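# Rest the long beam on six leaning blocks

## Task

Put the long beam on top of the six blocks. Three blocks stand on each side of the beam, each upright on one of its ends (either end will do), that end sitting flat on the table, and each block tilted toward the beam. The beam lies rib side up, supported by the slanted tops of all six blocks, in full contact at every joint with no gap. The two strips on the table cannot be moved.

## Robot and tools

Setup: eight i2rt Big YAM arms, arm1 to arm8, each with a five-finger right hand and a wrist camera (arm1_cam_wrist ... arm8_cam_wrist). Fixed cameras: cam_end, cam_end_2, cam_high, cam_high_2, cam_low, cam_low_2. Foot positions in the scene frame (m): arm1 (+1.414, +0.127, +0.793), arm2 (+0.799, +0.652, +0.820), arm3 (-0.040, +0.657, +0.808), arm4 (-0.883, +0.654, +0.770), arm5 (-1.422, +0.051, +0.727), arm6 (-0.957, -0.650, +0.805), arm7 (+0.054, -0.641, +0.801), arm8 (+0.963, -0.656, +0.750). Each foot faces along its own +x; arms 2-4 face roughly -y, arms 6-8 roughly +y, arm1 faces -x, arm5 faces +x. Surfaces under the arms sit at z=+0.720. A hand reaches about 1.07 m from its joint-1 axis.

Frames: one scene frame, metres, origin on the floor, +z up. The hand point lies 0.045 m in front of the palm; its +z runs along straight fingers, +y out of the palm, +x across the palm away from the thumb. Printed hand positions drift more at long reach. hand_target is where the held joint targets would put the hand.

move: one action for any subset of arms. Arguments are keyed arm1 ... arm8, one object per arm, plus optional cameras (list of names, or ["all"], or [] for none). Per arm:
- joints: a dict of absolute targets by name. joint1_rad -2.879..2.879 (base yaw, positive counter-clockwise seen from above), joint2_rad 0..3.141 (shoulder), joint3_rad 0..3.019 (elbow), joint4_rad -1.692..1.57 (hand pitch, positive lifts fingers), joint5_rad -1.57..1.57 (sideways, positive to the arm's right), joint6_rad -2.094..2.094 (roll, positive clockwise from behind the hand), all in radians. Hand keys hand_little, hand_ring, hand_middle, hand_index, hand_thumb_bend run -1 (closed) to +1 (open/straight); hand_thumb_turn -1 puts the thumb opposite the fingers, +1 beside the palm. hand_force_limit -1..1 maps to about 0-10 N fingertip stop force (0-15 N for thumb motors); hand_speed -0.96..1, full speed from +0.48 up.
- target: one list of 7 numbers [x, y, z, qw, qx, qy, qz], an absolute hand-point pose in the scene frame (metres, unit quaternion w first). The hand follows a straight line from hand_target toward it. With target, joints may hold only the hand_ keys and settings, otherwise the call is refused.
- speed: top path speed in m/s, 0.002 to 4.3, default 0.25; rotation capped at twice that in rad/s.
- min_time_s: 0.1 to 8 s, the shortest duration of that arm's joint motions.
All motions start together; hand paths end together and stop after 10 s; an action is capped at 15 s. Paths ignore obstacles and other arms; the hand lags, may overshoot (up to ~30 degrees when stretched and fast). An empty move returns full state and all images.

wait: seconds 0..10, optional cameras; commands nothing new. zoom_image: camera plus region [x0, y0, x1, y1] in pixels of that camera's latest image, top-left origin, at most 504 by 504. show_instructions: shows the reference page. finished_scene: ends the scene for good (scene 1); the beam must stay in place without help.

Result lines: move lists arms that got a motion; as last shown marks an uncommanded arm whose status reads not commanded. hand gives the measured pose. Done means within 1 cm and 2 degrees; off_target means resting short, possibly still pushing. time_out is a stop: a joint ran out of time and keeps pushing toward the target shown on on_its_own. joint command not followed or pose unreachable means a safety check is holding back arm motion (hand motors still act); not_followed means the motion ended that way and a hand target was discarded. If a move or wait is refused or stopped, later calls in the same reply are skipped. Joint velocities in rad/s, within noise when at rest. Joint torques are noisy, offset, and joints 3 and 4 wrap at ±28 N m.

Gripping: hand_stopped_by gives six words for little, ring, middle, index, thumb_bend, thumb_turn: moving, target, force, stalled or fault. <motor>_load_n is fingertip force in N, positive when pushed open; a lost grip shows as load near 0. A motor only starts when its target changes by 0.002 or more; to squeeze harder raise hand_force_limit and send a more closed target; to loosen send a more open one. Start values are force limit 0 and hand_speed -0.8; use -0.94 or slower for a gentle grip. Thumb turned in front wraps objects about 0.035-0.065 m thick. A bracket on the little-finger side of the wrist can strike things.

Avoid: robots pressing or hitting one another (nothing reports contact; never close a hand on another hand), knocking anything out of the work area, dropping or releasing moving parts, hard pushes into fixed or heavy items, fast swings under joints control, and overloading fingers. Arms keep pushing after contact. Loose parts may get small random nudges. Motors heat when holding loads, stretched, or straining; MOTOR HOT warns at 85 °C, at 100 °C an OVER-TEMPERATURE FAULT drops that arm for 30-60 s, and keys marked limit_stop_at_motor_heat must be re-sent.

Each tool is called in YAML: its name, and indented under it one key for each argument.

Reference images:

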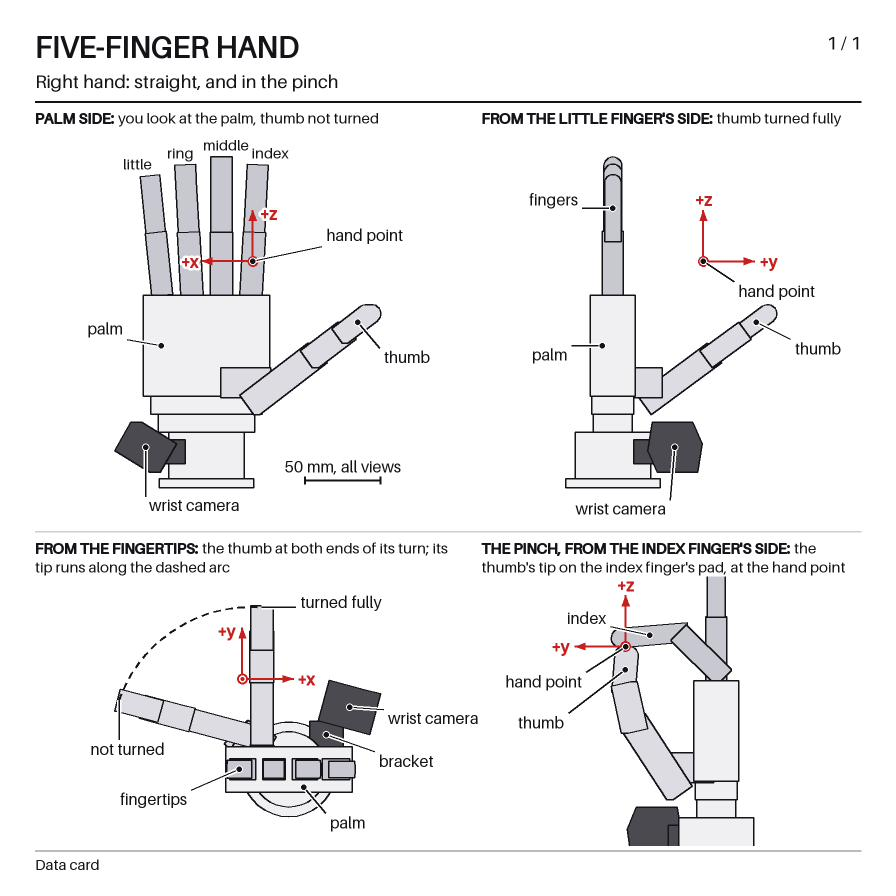

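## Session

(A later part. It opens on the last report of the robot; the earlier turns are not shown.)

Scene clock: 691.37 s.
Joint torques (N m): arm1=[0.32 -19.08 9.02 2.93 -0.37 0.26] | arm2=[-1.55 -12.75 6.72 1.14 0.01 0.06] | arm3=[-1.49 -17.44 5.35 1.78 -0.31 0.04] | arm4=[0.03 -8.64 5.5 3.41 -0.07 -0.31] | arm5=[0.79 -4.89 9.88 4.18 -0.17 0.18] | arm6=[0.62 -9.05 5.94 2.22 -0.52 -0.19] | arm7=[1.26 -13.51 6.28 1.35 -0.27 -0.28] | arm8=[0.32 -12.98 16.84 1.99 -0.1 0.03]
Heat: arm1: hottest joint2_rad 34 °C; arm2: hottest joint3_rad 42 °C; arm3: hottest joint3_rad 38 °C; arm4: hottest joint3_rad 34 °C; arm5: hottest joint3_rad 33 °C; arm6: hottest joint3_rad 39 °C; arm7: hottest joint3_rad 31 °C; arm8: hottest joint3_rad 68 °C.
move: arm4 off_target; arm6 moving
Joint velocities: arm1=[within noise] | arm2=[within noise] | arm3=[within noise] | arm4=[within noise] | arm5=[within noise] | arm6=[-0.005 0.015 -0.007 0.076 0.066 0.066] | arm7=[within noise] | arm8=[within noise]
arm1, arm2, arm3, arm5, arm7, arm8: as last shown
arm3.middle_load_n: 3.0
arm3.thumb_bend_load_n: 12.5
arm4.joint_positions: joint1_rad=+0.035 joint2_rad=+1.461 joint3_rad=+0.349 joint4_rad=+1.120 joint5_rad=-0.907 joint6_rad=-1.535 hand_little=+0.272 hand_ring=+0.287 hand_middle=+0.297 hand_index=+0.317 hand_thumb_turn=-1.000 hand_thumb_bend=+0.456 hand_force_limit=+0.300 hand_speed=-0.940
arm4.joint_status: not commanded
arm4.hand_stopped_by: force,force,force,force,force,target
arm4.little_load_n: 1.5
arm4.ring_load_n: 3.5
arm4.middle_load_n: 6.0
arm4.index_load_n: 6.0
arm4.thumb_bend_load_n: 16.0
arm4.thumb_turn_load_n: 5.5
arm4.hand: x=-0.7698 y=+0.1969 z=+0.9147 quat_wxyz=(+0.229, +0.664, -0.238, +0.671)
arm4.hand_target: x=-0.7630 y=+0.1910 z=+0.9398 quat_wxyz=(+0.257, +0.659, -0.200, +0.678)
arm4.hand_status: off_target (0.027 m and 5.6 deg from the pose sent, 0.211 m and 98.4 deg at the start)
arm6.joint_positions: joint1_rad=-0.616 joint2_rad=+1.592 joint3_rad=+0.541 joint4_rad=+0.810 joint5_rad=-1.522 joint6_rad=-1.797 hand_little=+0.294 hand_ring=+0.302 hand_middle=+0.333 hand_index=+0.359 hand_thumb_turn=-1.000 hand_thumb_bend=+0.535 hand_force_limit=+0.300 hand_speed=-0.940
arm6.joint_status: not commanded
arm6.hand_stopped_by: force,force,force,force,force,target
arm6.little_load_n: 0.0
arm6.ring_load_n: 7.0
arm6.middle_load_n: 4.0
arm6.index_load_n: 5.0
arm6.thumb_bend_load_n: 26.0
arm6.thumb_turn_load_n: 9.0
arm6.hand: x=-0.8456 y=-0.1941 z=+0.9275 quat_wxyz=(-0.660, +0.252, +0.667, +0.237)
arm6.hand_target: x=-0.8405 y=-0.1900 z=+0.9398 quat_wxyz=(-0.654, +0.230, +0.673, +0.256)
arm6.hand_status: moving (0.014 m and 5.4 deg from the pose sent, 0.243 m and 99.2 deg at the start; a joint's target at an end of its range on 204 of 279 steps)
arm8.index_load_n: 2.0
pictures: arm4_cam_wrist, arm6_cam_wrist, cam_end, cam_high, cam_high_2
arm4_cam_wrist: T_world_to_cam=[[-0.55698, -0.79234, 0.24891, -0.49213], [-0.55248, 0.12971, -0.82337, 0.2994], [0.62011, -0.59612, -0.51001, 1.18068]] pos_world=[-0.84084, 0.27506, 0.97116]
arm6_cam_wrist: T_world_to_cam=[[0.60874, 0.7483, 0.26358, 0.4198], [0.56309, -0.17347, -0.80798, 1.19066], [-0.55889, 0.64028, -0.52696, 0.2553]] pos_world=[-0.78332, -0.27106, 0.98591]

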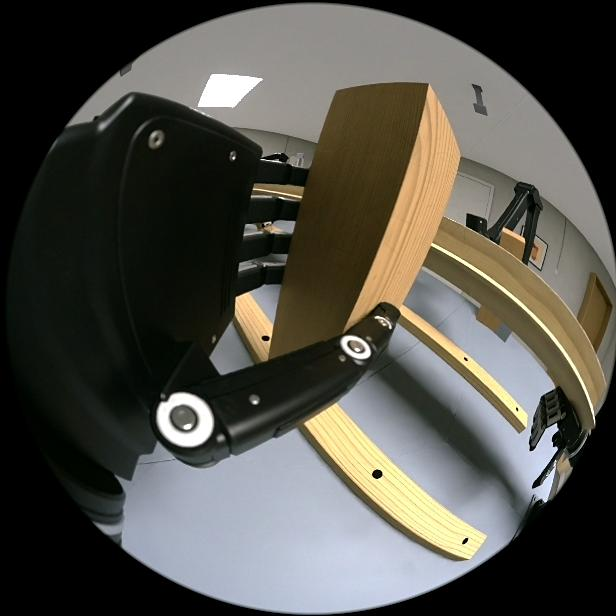

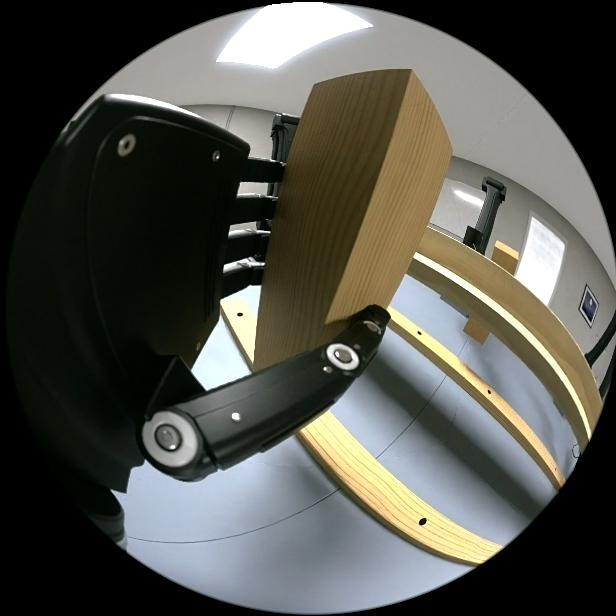

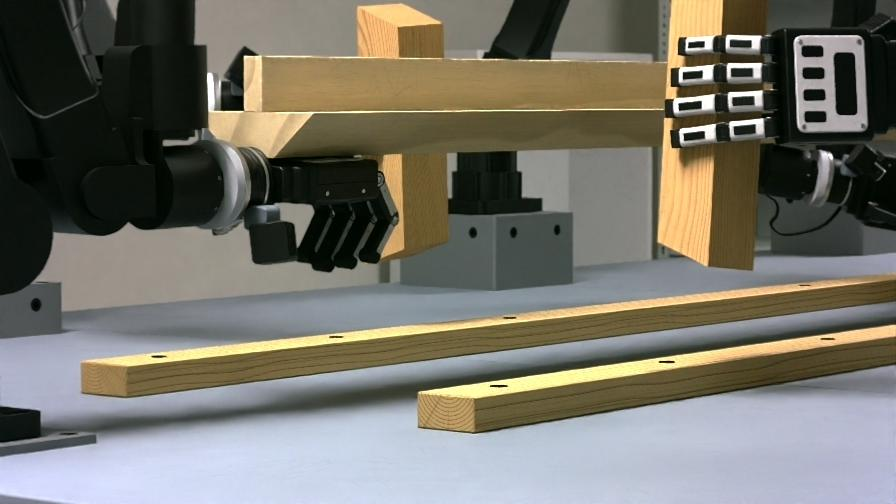

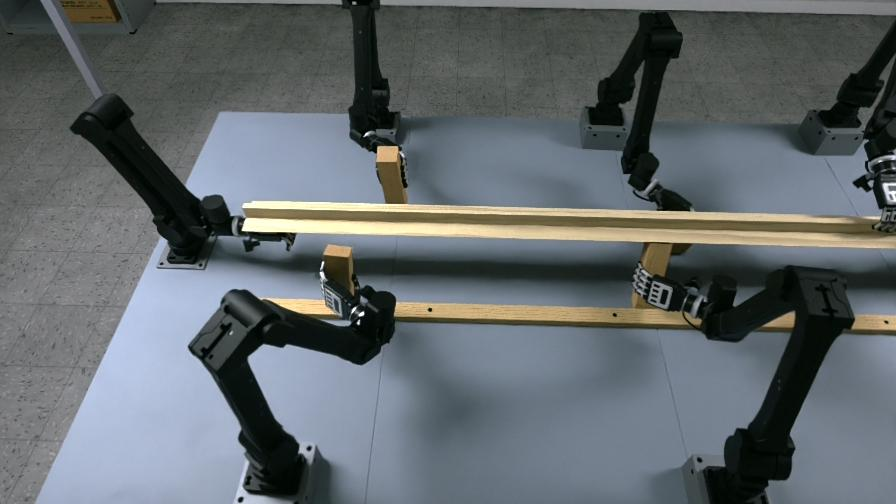

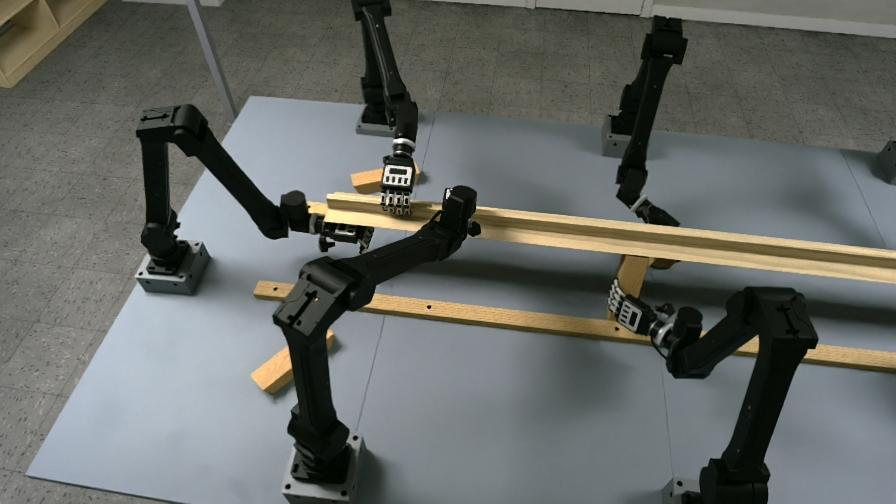

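move:
  arm6: {"joints":{"hand_little":1.0}}
  arm4: {"joints":{"hand_little":1.0}}
  cameras: []

move:
  arm6: {"target":[-0.84,-0.145,0.882,0.652,-0.154,-0.682,-0.294],"speed":0.12}
  arm4: {"target":[-0.763,0.159,0.905,0.284,0.675,-0.128,0.668],"speed":0.12}
  cameras: ["cam_high","cam_end"]

zoom_image:
  camera: "cam_end"
  region: [560, 0, 856, 400]

zoom_image:
  camera: "cam_end"
  region: [300, 0, 560, 360]

zoom_image:
  camera: "cam_high"
  region: [290, 230, 390, 330]

zoom_image:
  camera: "cam_high"
  region: [350, 130, 430, 210]

Scene clock: 707.83 s.
Joint torques (N m): arm1=[0.32 -19.19 9.05 2.96 -0.37 0.26] | arm2=[-2.08 -13.39 6.72 1.02 -0.05 0] | arm3=[-1.44 -17.38 5.34 1.81 -0.31 0.03] | arm4=[-0.09 -9 5.44 3.47 -0.06 -0.31] | arm5=[0.79 -4.84 9.91 4.22 -0.16 0.18] | arm6=[0.62 -9.17 5.91 2.25 -0.51 -0.2] | arm7=[1.08 -13.27 6.28 1.32 -0.28 -0.27] | arm8=[0.32 -12.98 16.84 1.96 -0.11 0.03]
Heat: arm1: hottest joint2_rad 34 °C; arm2: hottest joint3_rad 42 °C; arm3: hottest joint3_rad 36 °C; arm4: hottest joint3_rad 31 °C; arm5: hottest joint3_rad 33 °C; arm6: hottest joint3_rad 37 °C; arm7: hottest joint2_rad 31 °C; arm8: hottest joint3_rad 69 °C.
move: arm4 done; arm6 done
Joint velocities: within noise
arm1, arm2, arm3, arm5, arm8: as last shown
arm1.thumb_turn_load_n: 0.0
arm2.middle_load_n: 2.5
arm2.thumb_turn_load_n: 1.0
arm4.joint_positions: joint1_rad=+0.035 joint2_rad=+1.461 joint3_rad=+0.349 joint4_rad=+1.120 joint5_rad=-0.907 joint6_rad=-1.535 hand_little=+1.000 hand_ring=+0.287 hand_middle=+0.297 hand_index=+0.317 hand_thumb_turn=-1.000 hand_thumb_bend=+0.456 hand_force_limit=+0.300 hand_speed=-0.940
arm4.joint_status: all done
arm4.hand_stopped_by: target,force,force,force,force,target
arm4.little_load_n: 0.0
arm4.ring_load_n: 4.5
arm4.middle_load_n: 6.0
arm4.index_load_n: 6.0
arm4.thumb_bend_load_n: 16.0
arm4.thumb_turn_load_n: 4.5
arm4.hand: x=-0.7698 y=+0.1969 z=+0.9147 quat_wxyz=(+0.229, +0.664, -0.238, +0.671)
arm4.hand_target: x=-0.7630 y=+0.1910 z=+0.9398 quat_wxyz=(+0.257, +0.659, -0.200, +0.678)
arm4.hand_status: not commanded
arm5.thumb_turn_load_n: -0.5
arm6.joint_positions: joint1_rad=-0.616 joint2_rad=+1.594 joint3_rad=+0.541 joint4_rad=+0.821 joint5_rad=-1.522 joint6_rad=-1.783 hand_little=+1.000 hand_ring=+0.302 hand_middle=+0.333 hand_index=+0.359 hand_thumb_turn=-1.000 hand_thumb_bend=+0.535 hand_force_limit=+0.300 hand_speed=-0.940
arm6.joint_status: all done
arm6.hand_stopped_by: target,force,force,force,force,target
arm6.little_load_n: 0.0
arm6.ring_load_n: 7.5
arm6.middle_load_n: 4.0
arm6.index_load_n: 5.0
arm6.thumb_bend_load_n: 25.5
arm6.thumb_turn_load_n: 9.0
arm6.hand: x=-0.8457 y=-0.1942 z=+0.9271 quat_wxyz=(-0.661, +0.254, +0.666, +0.235)
arm6.hand_target: x=-0.8406 y=-0.1900 z=+0.9398 quat_wxyz=(-0.654, +0.230, +0.673, +0.256)
arm6.hand_status: not commanded
arm7.joint_positions: joint1_rad=-0.087 joint2_rad=+1.953 joint3_rad=+0.709 joint4_rad=+0.834 joint5_rad=-1.010 joint6_rad=-1.601 hand_little=+0.297 hand_ring=+0.307 hand_middle=+0.311 hand_index=+0.317 hand_thumb_turn=-1.000 hand_thumb_bend=+0.537 hand_force_limit=+0.000 hand_speed=-0.930
arm7.joint_status: not commanded
arm7.hand_stopped_by: force,force,force,force,force,target
arm7.little_load_n: 4.5
arm7.ring_load_n: 4.5
arm7.middle_load_n: 4.0
arm7.index_load_n: 5.0
arm7.thumb_bend_load_n: 20.0
arm7.thumb_turn_load_n: 5.5
arm7.hand: x=-0.0143 y=-0.0830 z=+0.7761 quat_wxyz=(-0.618, +0.360, +0.692, +0.098)
arm7.hand_target: x=-0.0200 y=-0.0659 z=+0.7985 quat_wxyz=(-0.624, +0.333, +0.697, +0.118)
arm7.hand_status: not commanded

Scene clock: 713.07 s.
Joint torques (N m): arm1=[0.44 -19.02 9.05 3.07 -0.37 0.26] | arm2=[-2.78 -12.69 6.82 1.03 -0.01 -0.01] | arm3=[-1.49 -17.32 5.37 1.77 -0.31 0.04] | arm4=[-2.14 -11.16 5.97 3.23 -0.36 -0.51] | arm5=[0.67 -4.84 9.95 4.22 -0.18 0.16] | arm6=[1.96 -11.81 4.75 2.14 0.32 -0.2] | arm7=[1.2 -13.39 6.27 1.37 -0.29 -0.28] | arm8=[0.32 -12.98 16.84 1.98 -0.11 0.03]
Heat: arm1: hottest joint2_rad 34 °C; arm2: hottest joint3_rad 42 °C; arm3: hottest joint3_rad 36 °C; arm4: hottest joint3_rad 31 °C; arm5: hottest joint3_rad 33 °C; arm6: hottest joint3_rad 37 °C; arm7: hottest joint2_rad 31 °C; arm8: hottest joint3_rad 69 °C.
move: arm4 off_target; arm6 off_target
Joint velocities: within noise
arm1, arm2, arm3, arm5, arm7, arm8: as last shown
arm1.thumb_turn_load_n: -0.5
arm2.thumb_turn_load_n: 1.5
arm3.ring_load_n: 3.0
arm3.middle_load_n: 3.5
arm4.joint_positions: joint1_rad=+0.035 joint2_rad=+1.724 joint3_rad=+0.403 joint4_rad=+1.317 joint5_rad=-0.991 joint6_rad=-1.647 hand_little=+1.000 hand_ring=+0.287 hand_middle=+0.297 hand_index=+0.317 hand_thumb_turn=-1.000 hand_thumb_bend=+0.456 hand_force_limit=+0.300 hand_speed=-0.940
arm4.joint_status: not commanded
arm4.hand_stopped_by: target,force,force,force,force,target
arm4.little_load_n: 0.0
arm4.ring_load_n: 4.5
arm4.middle_load_n: 6.5
arm4.index_load_n: 6.5
arm4.thumb_bend_load_n: 16.0
arm4.thumb_turn_load_n: 4.5
arm4.hand: x=-0.7587 y=+0.1799 z=+0.8714 quat_wxyz=(+0.235, +0.686, -0.175, +0.666)
arm4.hand_target: x=-0.7631 y=+0.1613 z=+0.9049 quat_wxyz=(+0.284, +0.676, -0.129, +0.667)
arm4.hand_status: off_target (0.040 m and 7.9 deg from the pose sent, 0.040 m and 14.1 deg at the start)
arm6.joint_positions: joint1_rad=-0.574 joint2_rad=+2.005 joint3_rad=+0.647 joint4_rad=+1.545 joint5_rad=-1.527 joint6_rad=-1.503 hand_little=+1.000 hand_ring=+0.302 hand_middle=+0.333 hand_index=+0.359 hand_thumb_turn=-1.000 hand_thumb_bend=+0.535 hand_force_limit=+0.300 hand_speed=-0.940
arm6.joint_status: not commanded
arm6.hand_stopped_by: target,force,force,force,force,target
arm6.little_load_n: 0.0
arm6.ring_load_n: 7.5
arm6.middle_load_n: 4.0
arm6.index_load_n: 5.5
arm6.thumb_bend_load_n: 25.5
arm6.thumb_turn_load_n: 9.0
arm6.hand: x=-0.8421 y=-0.1575 z=+0.8665 quat_wxyz=(-0.656, +0.190, +0.680, +0.268)
arm6.hand_target: x=-0.8403 y=-0.1457 z=+0.8821 quat_wxyz=(-0.646, +0.157, +0.687, +0.293)
arm6.hand_status: off_target (0.020 m and 5.1 deg from the pose sent, 0.067 m and 13.5 deg at the start; a joint's target at an end of its range on 86 of 157 steps)
arm8.index_load_n: 2.5
pictures: cam_end, cam_high

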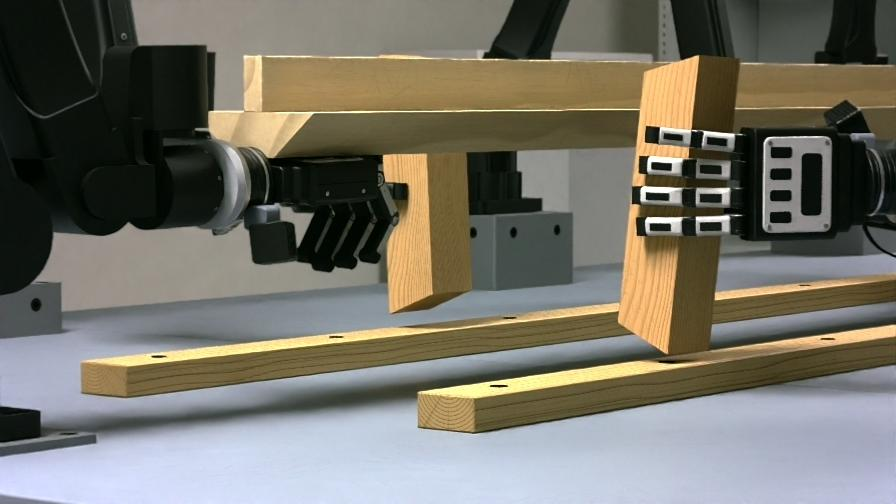

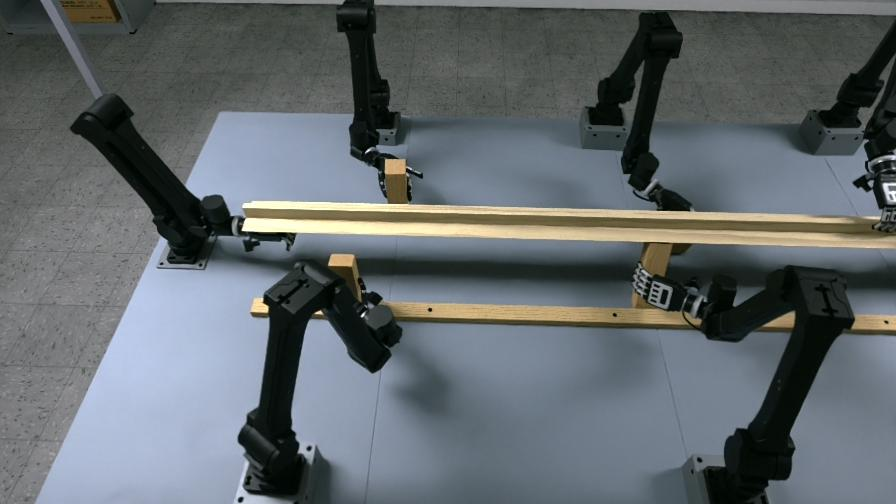

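Scaled by 1.260 from the camera's image (finer frame: 1280x720).

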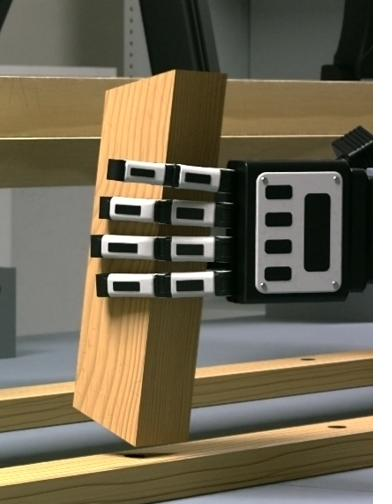

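Scaled by 1.400 from the camera's image (finer frame: 1280x720).

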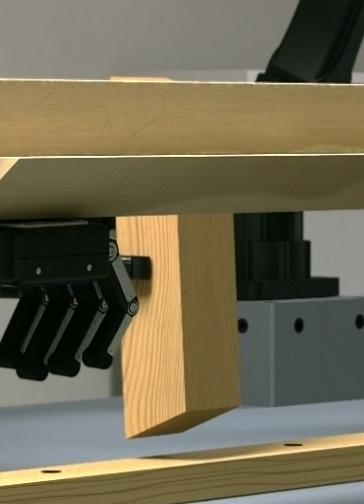

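Scaled by 5.040 from the camera's image (finer frame: 1280x720).

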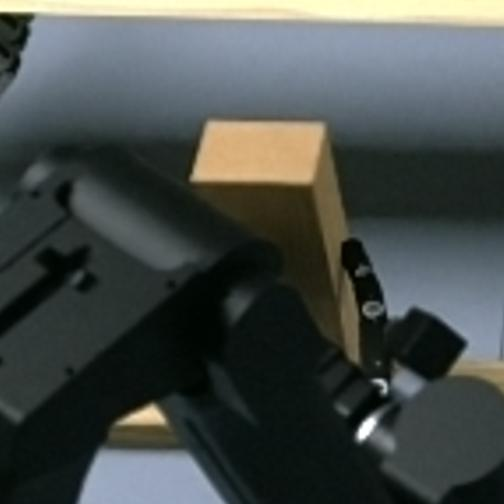

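Scaled by 6.300 from the camera's image (finer frame: 1280x720).

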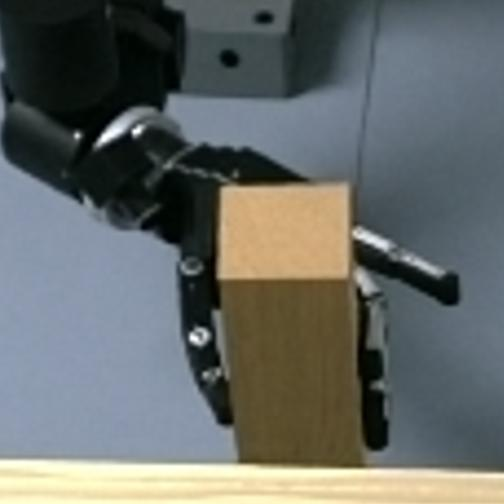

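move:
  arm6: {"target":[-0.84,-0.092,0.882,0.631,-0.1605,-0.693,-0.309],"speed":0.08}
  arm4: {"target":[-0.763,0.097,0.905,0.2985,0.672,-0.117,0.667],"speed":0.08}
  cameras: ["cam_high","cam_end"]

zoom_image:
  camera: "cam_end"
  region: [560, 0, 856, 400]

zoom_image:
  camera: "cam_end"
  region: [300, 0, 560, 360]

zoom_image:
  camera: "cam_high"
  region: [290, 230, 390, 330]

zoom_image:
  camera: "cam_high"
  region: [350, 130, 430, 210]

Scene clock: 722.77 s.
Joint torques (N m): arm1=[0.21 -19.19 9.11 2.96 -0.37 0.26] | arm2=[-2.2 -13.1 6.6 1.09 -0.06 0.05] | arm3=[-1.38 -17.26 5.35 1.77 -0.31 0.03] | arm4=[-1.67 -13.51 6.39 2.04 0.04 -0.5] | arm5=[0.73 -5.01 9.89 4.23 -0.17 0.17] | arm6=[1.85 -14.68 5.26 1.51 -0.02 -0.36] | arm7=[1.14 -13.45 6.28 1.4 -0.29 -0.27] | arm8=[0.32 -12.98 16.84 1.98 -0.11 0.03]
Heat: arm1: hottest joint2_rad 34 °C; arm2: hottest joint3_rad 42 °C; arm3: hottest joint3_rad 35 °C; arm4: hottest joint3_rad 31 °C; arm5: hottest joint3_rad 33 °C; arm6: hottest joint3_rad 36 °C; arm7: hottest joint2_rad 31 °C; arm8: hottest joint3_rad 69 °C.
move: arm4 off_target; arm6 off_target
Joint velocities: within noise
arm1, arm2, arm3, arm5, arm7, arm8: as last shown
arm2.thumb_turn_load_n: 1.0
arm3.little_load_n: 3.5
arm3.index_load_n: 4.0
arm3.thumb_bend_load_n: 12.0
arm4.joint_positions: joint1_rad=+0.035 joint2_rad=+1.836 joint3_rad=+0.575 joint4_rad=+1.317 joint5_rad=-0.989 joint6_rad=-1.657 hand_little=+1.000 hand_ring=+0.287 hand_middle=+0.297 hand_index=+0.317 hand_thumb_turn=-1.000 hand_thumb_bend=+0.456 hand_force_limit=+0.300 hand_speed=-0.940
arm4.joint_status: not commanded
arm4.hand_stopped_by: target,force,force,force,force,target
arm4.little_load_n: 0.0
arm4.ring_load_n: 4.5
arm4.middle_load_n: 6.5
arm4.index_load_n: 6.5
arm4.thumb_bend_load_n: 15.5
arm4.thumb_turn_load_n: 4.5
arm4.hand: x=-0.7597 y=+0.1167 z=+0.8769 quat_wxyz=(+0.259, +0.680, -0.152, +0.669)
arm4.hand_target: x=-0.7631 y=+0.0989 z=+0.9053 quat_wxyz=(+0.299, +0.672, -0.117, +0.667)
arm4.hand_status: off_target (0.034 m and 6.2 deg from the pose sent, 0.090 m and 10.0 deg at the start)
arm5.thumb_bend_load_n: -0.5
arm6.joint_positions: joint1_rad=-0.500 joint2_rad=+2.011 joint3_rad=+0.745 joint4_rad=+1.171 joint5_rad=-1.419 joint6_rad=-1.782 hand_little=+1.000 hand_ring=+0.302 hand_middle=+0.333 hand_index=+0.359 hand_thumb_turn=-1.000 hand_thumb_bend=+0.535 hand_force_limit=+0.300 hand_speed=-0.940
arm6.joint_status: not commanded
arm6.hand_stopped_by: target,force,force,force,force,target
arm6.little_load_n: 0.0
arm6.ring_load_n: 7.5
arm6.middle_load_n: 4.5
arm6.index_load_n: 5.5
arm6.thumb_bend_load_n: 25.5
arm6.thumb_turn_load_n: 9.0
arm6.hand: x=-0.8415 y=-0.1067 z=+0.8486 quat_wxyz=(-0.644, +0.204, +0.684, +0.275)
arm6.hand_target: x=-0.8405 y=-0.0932 z=+0.8819 quat_wxyz=(-0.632, +0.160, +0.692, +0.310)
arm6.hand_status: off_target (0.037 m and 6.5 deg from the pose sent, 0.067 m and 6.6 deg at the start)
arm8.middle_load_n: 2.5
arm8.thumb_turn_load_n: -1.0
pictures: cam_end, cam_high

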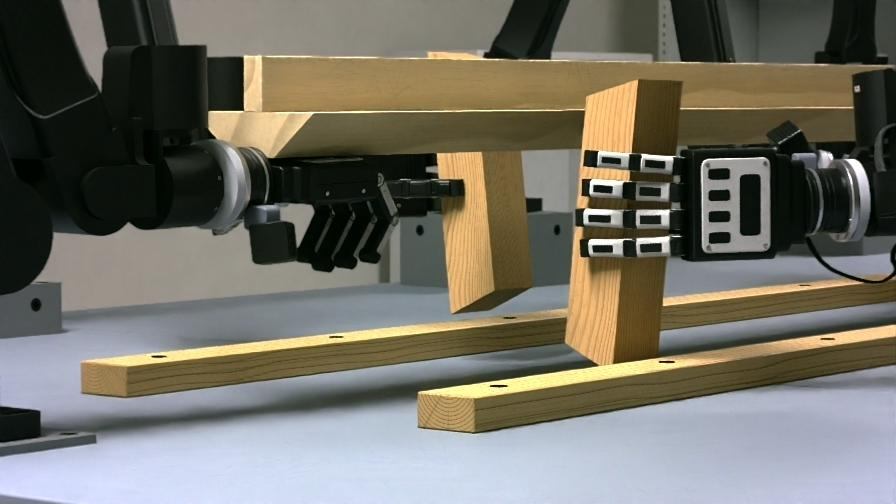

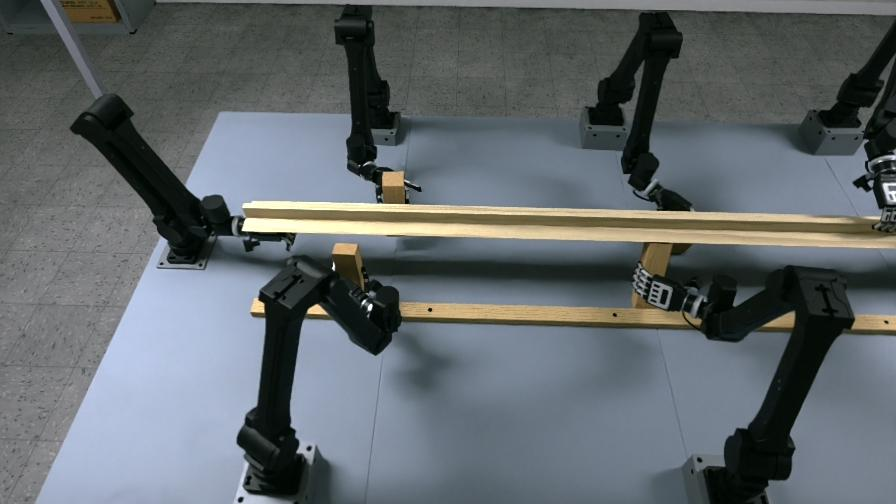

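Scaled by 1.260 from the camera's image (finer frame: 1280x720).

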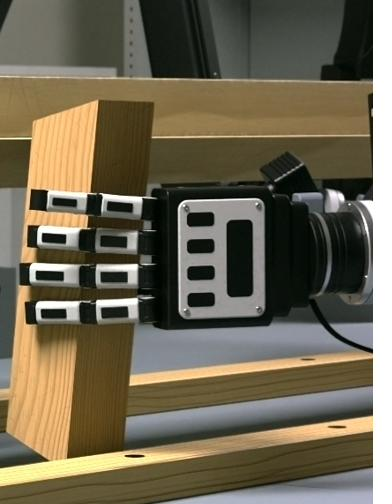

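Scaled by 1.400 from the camera's image (finer frame: 1280x720).

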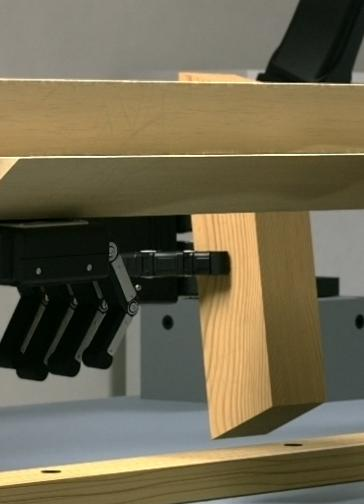

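Scaled by 5.040 from the camera's image (finer frame: 1280x720).

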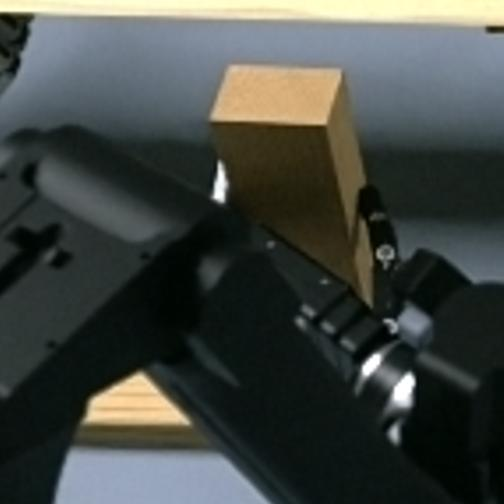

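Scaled by 6.300 from the camera's image (finer frame: 1280x720).

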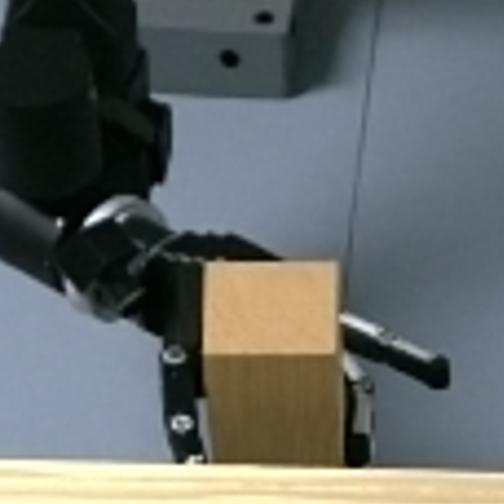

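move:
  arm6: {"target":[-0.84,-0.0895,0.866,0.616,-0.165,-0.707,-0.304],"speed":0.06}
  arm4: {"target":[-0.763,0.093,0.867,0.283,0.680,-0.1355,0.662],"speed":0.06}
  cameras: ["cam_high","cam_end"]

zoom_image:
  camera: "cam_end"
  region: [400, 60, 720, 400]

zoom_image:
  camera: "cam_high"
  region: [290, 220, 390, 320]

zoom_image:
  camera: "cam_high"
  region: [350, 130, 430, 210]

Scene clock: 728.10 s.
Joint torques (N m): arm1=[0.21 -18.96 9.02 3.02 -0.37 0.28] | arm2=[-1.73 -13.27 6.68 0.92 -0.05 0.03] | arm3=[-1.38 -17.44 5.33 1.78 -0.32 0.04] | arm4=[-1.2 -14.1 5.68 2.69 -0.06 -0.51] | arm5=[0.62 -4.84 9.94 4.21 -0.15 0.16] | arm6=[1.85 -15.15 6.2 1.4 -0.38 -0.38] | arm7=[1.08 -13.39 6.27 1.4 -0.28 -0.27] | arm8=[0.32 -12.92 16.84 1.98 -0.11 0.03]
Heat: arm1: hottest joint2_rad 34 °C; arm2: hottest joint3_rad 42 °C; arm3: hottest joint3_rad 35 °C; arm4: hottest joint3_rad 30 °C; arm5: hottest joint3_rad 33 °C; arm6: hottest joint3_rad 36 °C; arm7: hottest joint2_rad 31 °C; arm8: hottest joint3_rad 70 °C.
move: arm4 off_target; arm6 off_target
Joint velocities: within noise
arm1.joint_positions: joint1_rad=+0.217 joint2_rad=+1.896 joint3_rad=+0.650 joint4_rad=+1.228 joint5_rad=+0.265 joint6_rad=-0.077 hand_little=-0.600 hand_ring=-0.600 hand_middle=-0.600 hand_index=-0.600 hand_thumb_turn=+1.000 hand_thumb_bend=+1.000 hand_force_limit=+0.000 hand_speed=+0.300
arm1.joint_status: not commanded
arm1.hand_stopped_by: target,target,target,target,target,target
arm1.little_load_n: 0.0
arm1.ring_load_n: 0.0
arm1.middle_load_n: 0.0
arm1.index_load_n: 0.0
arm1.thumb_bend_load_n: 0.0
arm1.thumb_turn_load_n: -0.5
arm1.hand: x=+0.8307 y=-0.0019 z=+0.8273 quat_wxyz=(+0.512, -0.489, -0.523, +0.475)
arm1.hand_target: x=+0.8055 y=-0.0112 z=+0.9111 quat_wxyz=(+0.534, -0.463, -0.464, +0.534)
arm1.hand_status: not commanded
arm2.joint_positions: joint1_rad=-0.478 joint2_rad=+1.729 joint3_rad=+1.186 joint4_rad=+0.204 joint5_rad=-0.437 joint6_rad=-0.154 hand_little=-0.171 hand_ring=-0.116 hand_middle=-0.079 hand_index=-0.079 hand_thumb_turn=-1.000 hand_thumb_bend=+0.308 hand_force_limit=+0.000 hand_speed=-0.900
arm2.joint_status: not commanded
arm2.hand_stopped_by: force,force,force,force,force,target
arm2.little_load_n: 10.0
arm2.ring_load_n: 6.5
arm2.middle_load_n: 2.5
arm2.index_load_n: 2.5
arm2.thumb_bend_load_n: 9.5
arm2.thumb_turn_load_n: 1.5
arm2.hand: x=+0.5959 y=-0.0058 z=+0.9803 quat_wxyz=(-0.006, +0.007, -0.804, +0.595)
arm2.hand_target: x=+0.5882 y=+0.0037 z=+0.9798 quat_wxyz=(+0.000, +0.000, -0.807, +0.590)
arm2.hand_status: not commanded
arm3, arm7: as last shown
arm3.little_load_n: 4.0
arm3.ring_load_n: 3.5
arm3.middle_load_n: 3.0
arm3.index_load_n: 3.5
arm3.thumb_bend_load_n: 12.5
arm4.joint_positions: joint1_rad=+0.035 joint2_rad=+1.925 joint3_rad=+0.590 joint4_rad=+1.317 joint5_rad=-0.981 joint6_rad=-1.666 hand_little=+1.000 hand_ring=+0.287 hand_middle=+0.297 hand_index=+0.317 hand_thumb_turn=-1.000 hand_thumb_bend=+0.456 hand_force_limit=+0.300 hand_speed=-0.940
arm4.joint_status: not commanded
arm4.hand_stopped_by: target,force,force,force,force,target
arm4.little_load_n: -0.5
arm4.ring_load_n: 5.0
arm4.middle_load_n: 6.0
arm4.index_load_n: 6.5
arm4.thumb_bend_load_n: 16.0
arm4.thumb_turn_load_n: 4.5
arm4.hand: x=-0.7615 y=+0.1135 z=+0.8363 quat_wxyz=(+0.239, +0.689, -0.177, +0.661)
arm4.hand_target: x=-0.7630 y=+0.0950 z=+0.8673 quat_wxyz=(+0.283, +0.680, -0.136, +0.662)
arm4.hand_status: off_target (0.037 m and 7.0 deg from the pose sent, 0.026 m and 3.5 deg at the start)
arm5.joint_positions: joint1_rad=-0.204 joint2_rad=+1.243 joint3_rad=+0.054 joint4_rad=+1.249 joint5_rad=-0.189 joint6_rad=+0.035 hand_little=-0.600 hand_ring=-0.600 hand_middle=-0.600 hand_index=-0.600 hand_thumb_turn=+1.000 hand_thumb_bend=+1.000 hand_force_limit=+0.000 hand_speed=-0.200
arm5.joint_status: not commanded
arm5.hand_stopped_by: target,target,target,target,target,target
arm5.little_load_n: 0.0
arm5.ring_load_n: 0.0
arm5.middle_load_n: 0.5
arm5.index_load_n: 0.0
arm5.thumb_bend_load_n: 0.0
arm5.thumb_turn_load_n: 0.0
arm5.hand: x=-1.0476 y=+0.0414 z=+0.8395 quat_wxyz=(-0.515, +0.475, -0.496, +0.513)
arm5.hand_target: x=-1.0243 y=+0.0426 z=+0.8944 quat_wxyz=(-0.551, +0.444, -0.444, +0.550)
arm5.hand_status: not commanded
arm6.joint_positions: joint1_rad=-0.493 joint2_rad=+1.976 joint3_rad=+0.745 joint4_rad=+0.874 joint5_rad=-1.398 joint6_rad=-2.044 hand_little=+1.000 hand_ring=+0.302 hand_middle=+0.333 hand_index=+0.359 hand_thumb_turn=-1.000 hand_thumb_bend=+0.535 hand_force_limit=+0.300 hand_speed=-0.940
arm6.joint_status: not commanded
arm6.hand_stopped_by: target,force,force,force,force,target
arm6.little_load_n: 0.0
arm6.ring_load_n: 7.5
arm6.middle_load_n: 4.0
arm6.index_load_n: 5.5
arm6.thumb_bend_load_n: 25.5
arm6.thumb_turn_load_n: 9.0
arm6.hand: x=-0.8437 y=-0.1080 z=+0.8330 quat_wxyz=(-0.628, +0.209, +0.699, +0.271)
arm6.hand_target: x=-0.8407 y=-0.0909 z=+0.8663 quat_wxyz=(-0.617, +0.165, +0.706, +0.305)
arm6.hand_status: off_target (0.038 m and 6.5 deg from the pose sent, 0.025 m and 6.9 deg at the start)
arm8.joint_positions: joint1_rad=+0.442 joint2_rad=+1.632 joint3_rad=+1.258 joint4_rad=+0.018 joint5_rad=+0.402 joint6_rad=+0.102 hand_little=-0.144 hand_ring=-0.107 hand_middle=-0.088 hand_index=-0.098 hand_thumb_turn=-1.000 hand_thumb_bend=+0.314 hand_force_limit=+0.000 hand_speed=-0.900
arm8.joint_status: not commanded
arm8.hand_stopped_by: force,force,force,force,force,target
arm8.little_load_n: 3.5
arm8.ring_load_n: 2.5
arm8.middle_load_n: 3.0
arm8.index_load_n: 2.0
arm8.thumb_bend_load_n: 12.5
arm8.thumb_turn_load_n: -0.5
arm8.hand: x=+0.7153 y=+0.0003 z=+0.9649 quat_wxyz=(-0.580, +0.814, +0.015, +0.011)
arm8.hand_target: x=+0.7107 y=+0.0185 z=+0.9801 quat_wxyz=(-0.590, +0.807, +0.000, +0.000)
arm8.hand_status: not commanded
pictures: cam_end, cam_high

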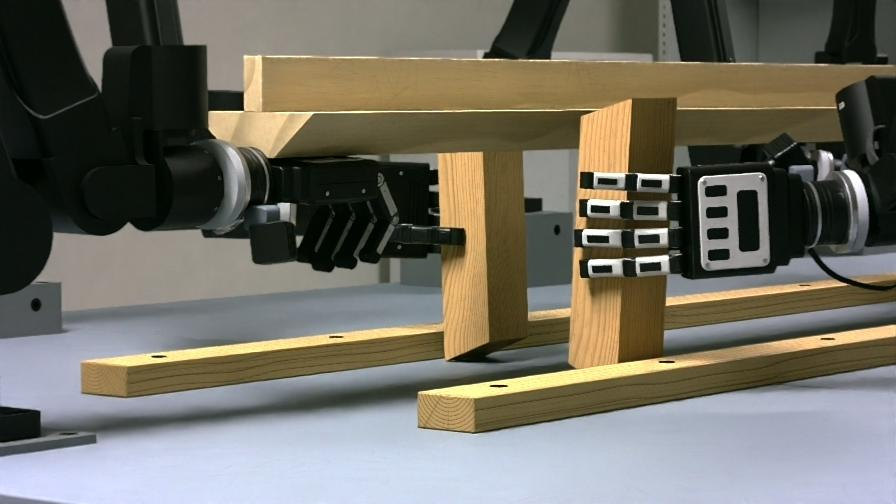

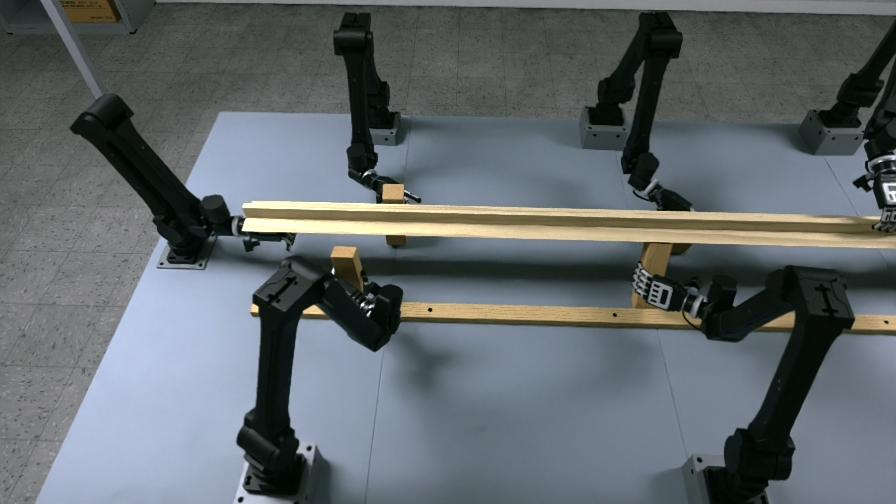

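Scaled by 1.482 from the camera's image (finer frame: 1280x720).

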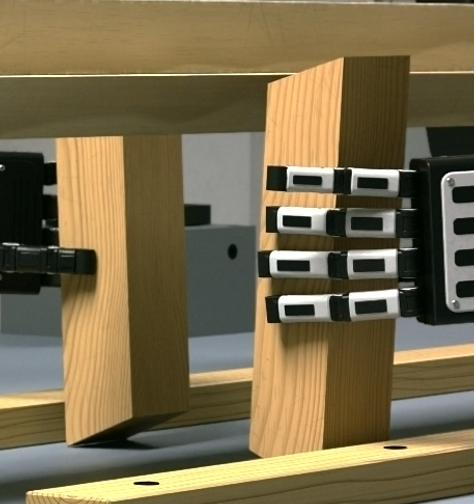

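Scaled by 5.040 from the camera's image (finer frame: 1280x720).

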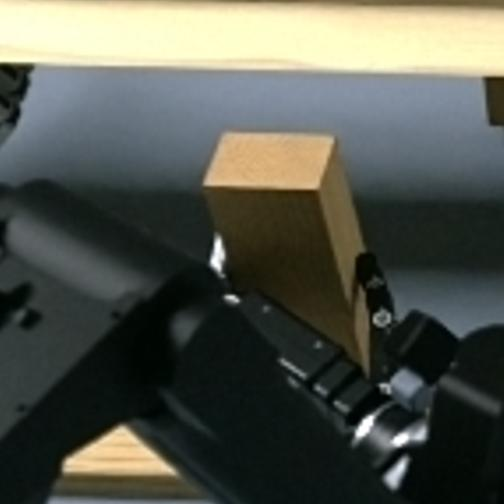

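Scaled by 6.300 from the camera's image (finer frame: 1280x720).

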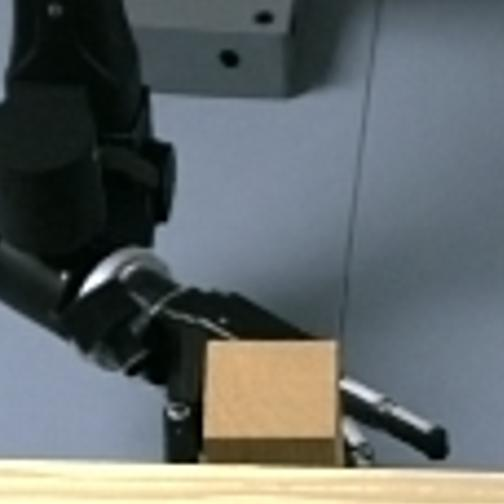

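move:
  arm6: {"target":[-0.84,-0.069,0.857,0.596,-0.243,-0.726,-0.240],"speed":0.06}
  arm4: {"target":[-0.763,0.0765,0.860,0.217,0.7046,-0.210,0.6415],"speed":0.06}
  cameras: ["cam_high","cam_end"]

zoom_image:
  camera: "cam_end"
  region: [400, 60, 720, 400]

zoom_image:
  camera: "cam_high"
  region: [290, 220, 390, 320]

Scene clock: 734.07 s.
Joint torques (N m): arm1=[0.21 -19.19 9.09 3.02 -0.38 0.26] | arm2=[-1.9 -12.75 6.84 0.99 -0.02 0.02] | arm3=[-1.44 -17.38 5.38 1.76 -0.31 0.03] | arm4=[-0.73 -15.56 6.16 1.13 0.07 -0.48] | arm5=[0.97 -4.95 9.91 4.18 -0.16 0.16] | arm6=[2.2 -14.56 7.53 1.14 -0.54 -0.32] | arm7=[1.2 -13.27 6.31 1.39 -0.28 -0.28] | arm8=[0.32 -12.98 16.84 1.99 -0.11 0.03]
Heat: arm1: hottest joint2_rad 34 °C; arm2: hottest joint3_rad 42 °C; arm3: hottest joint3_rad 35 °C; arm4: hottest joint3_rad 30 °C; arm5: hottest joint3_rad 33 °C; arm6: hottest joint3_rad 36 °C; arm7: hottest joint2_rad 31 °C; arm8: hottest joint3_rad 70 °C.
move: arm4 off_target; arm6 off_target
Joint velocities: within noise
arm1, arm2, arm3, arm5, arm7, arm8: as last shown
arm3.index_load_n: 4.0
arm3.thumb_bend_load_n: 12.0
arm4.joint_positions: joint1_rad=+0.035 joint2_rad=+1.829 joint3_rad=+0.655 joint4_rad=+0.982 joint5_rad=-0.963 joint6_rad=-1.669 hand_little=+1.000 hand_ring=+0.287 hand_middle=+0.297 hand_index=+0.317 hand_thumb_turn=-1.000 hand_thumb_bend=+0.456 hand_force_limit=+0.300 hand_speed=-0.940
arm4.joint_status: not commanded
arm4.hand_stopped_by: target,force,force,force,force,target
arm4.little_load_n: 0.0
arm4.ring_load_n: 4.5
arm4.middle_load_n: 6.5
arm4.index_load_n: 6.5
arm4.thumb_bend_load_n: 15.5
arm4.thumb_turn_load_n: 5.0
arm4.hand: x=-0.7647 y=+0.0939 z=+0.8330 quat_wxyz=(+0.186, +0.706, -0.239, +0.641)
arm4.hand_target: x=-0.7629 y=+0.0779 z=+0.8603 quat_wxyz=(+0.217, +0.704, -0.210, +0.642)
arm4.hand_status: off_target (0.032 m and 4.8 deg from the pose sent, 0.044 m and 5.4 deg at the start)
arm5.middle_load_n: 0.0
arm5.thumb_turn_load_n: -0.5
arm6.joint_positions: joint1_rad=-0.459 joint2_rad=+1.892 joint3_rad=+0.813 joint4_rad=+0.466 joint5_rad=-1.288 joint6_rad=-2.129 hand_little=+1.000 hand_ring=+0.302 hand_middle=+0.333 hand_index=+0.359 hand_thumb_turn=-1.000 hand_thumb_bend=+0.535 hand_force_limit=+0.300 hand_speed=-0.940
arm6.joint_status: not commanded
arm6.hand_stopped_by: target,force,force,force,force,target
arm6.little_load_n: 0.0
arm6.ring_load_n: 11.5
arm6.middle_load_n: 4.0
arm6.index_load_n: 4.0
arm6.thumb_bend_load_n: 24.5
arm6.thumb_turn_load_n: 8.5
arm6.hand: x=-0.8408 y=-0.0895 z=+0.8276 quat_wxyz=(-0.607, +0.288, +0.707, +0.220)
arm6.hand_target: x=-0.8408 y=-0.0703 z=+0.8575 quat_wxyz=(-0.603, +0.250, +0.716, +0.248)
arm6.hand_status: off_target (0.036 m and 6.2 deg from the pose sent, 0.046 m and 7.1 deg at the start; a joint's target at an end of its range on 49 of 69 steps)
arm8.index_load_n: 2.5
arm8.thumb_turn_load_n: -1.0
pictures: cam_end, cam_high

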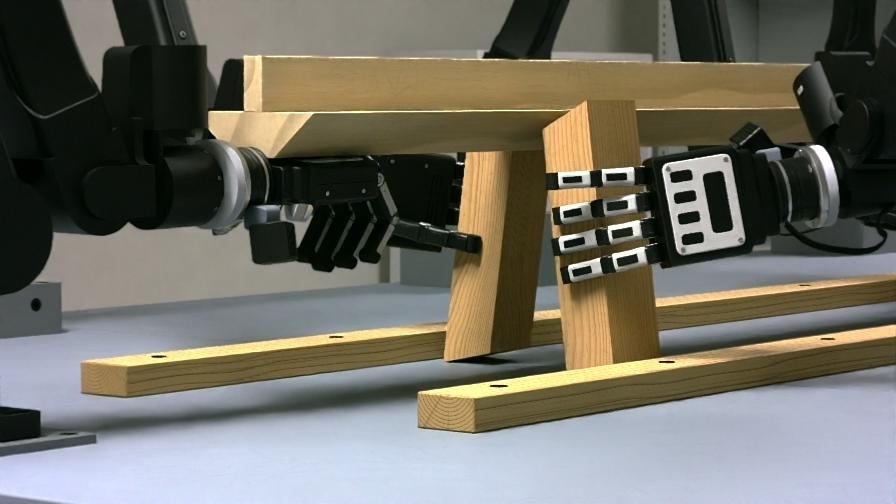

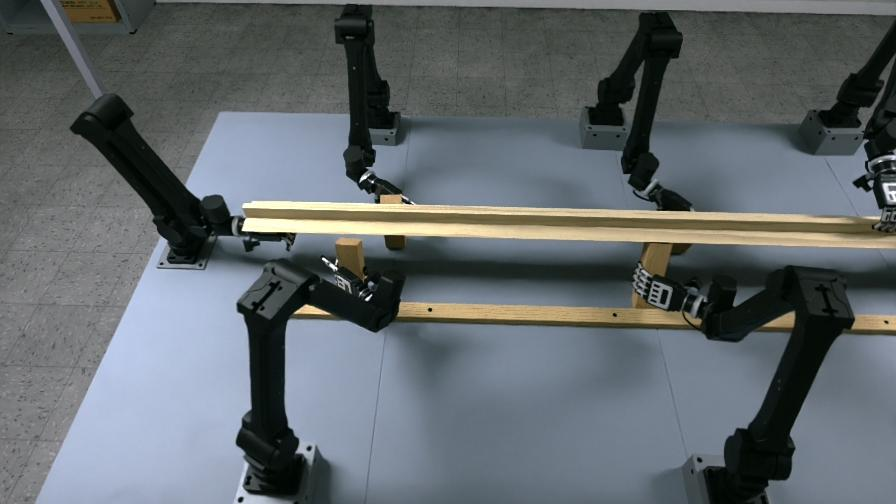

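Scaled by 1.482 from the camera's image (finer frame: 1280x720).

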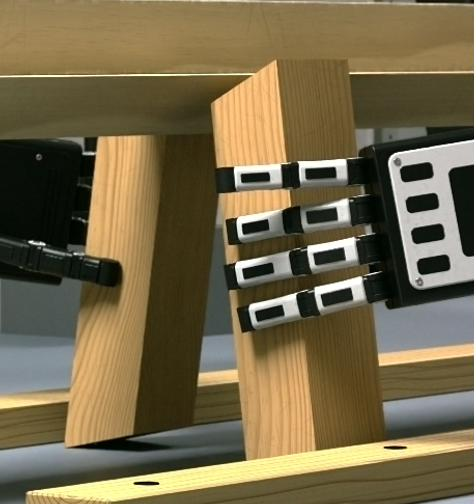

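Scaled by 5.040 from the camera's image (finer frame: 1280x720).

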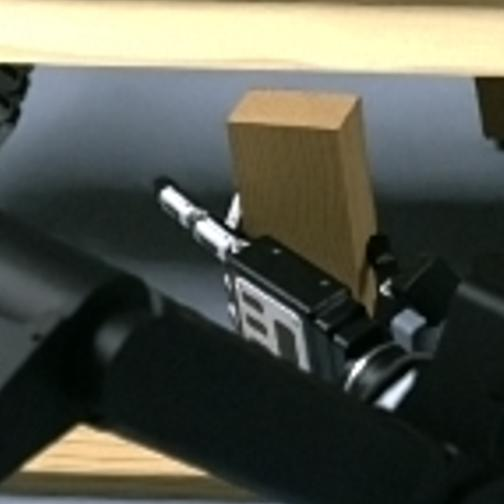

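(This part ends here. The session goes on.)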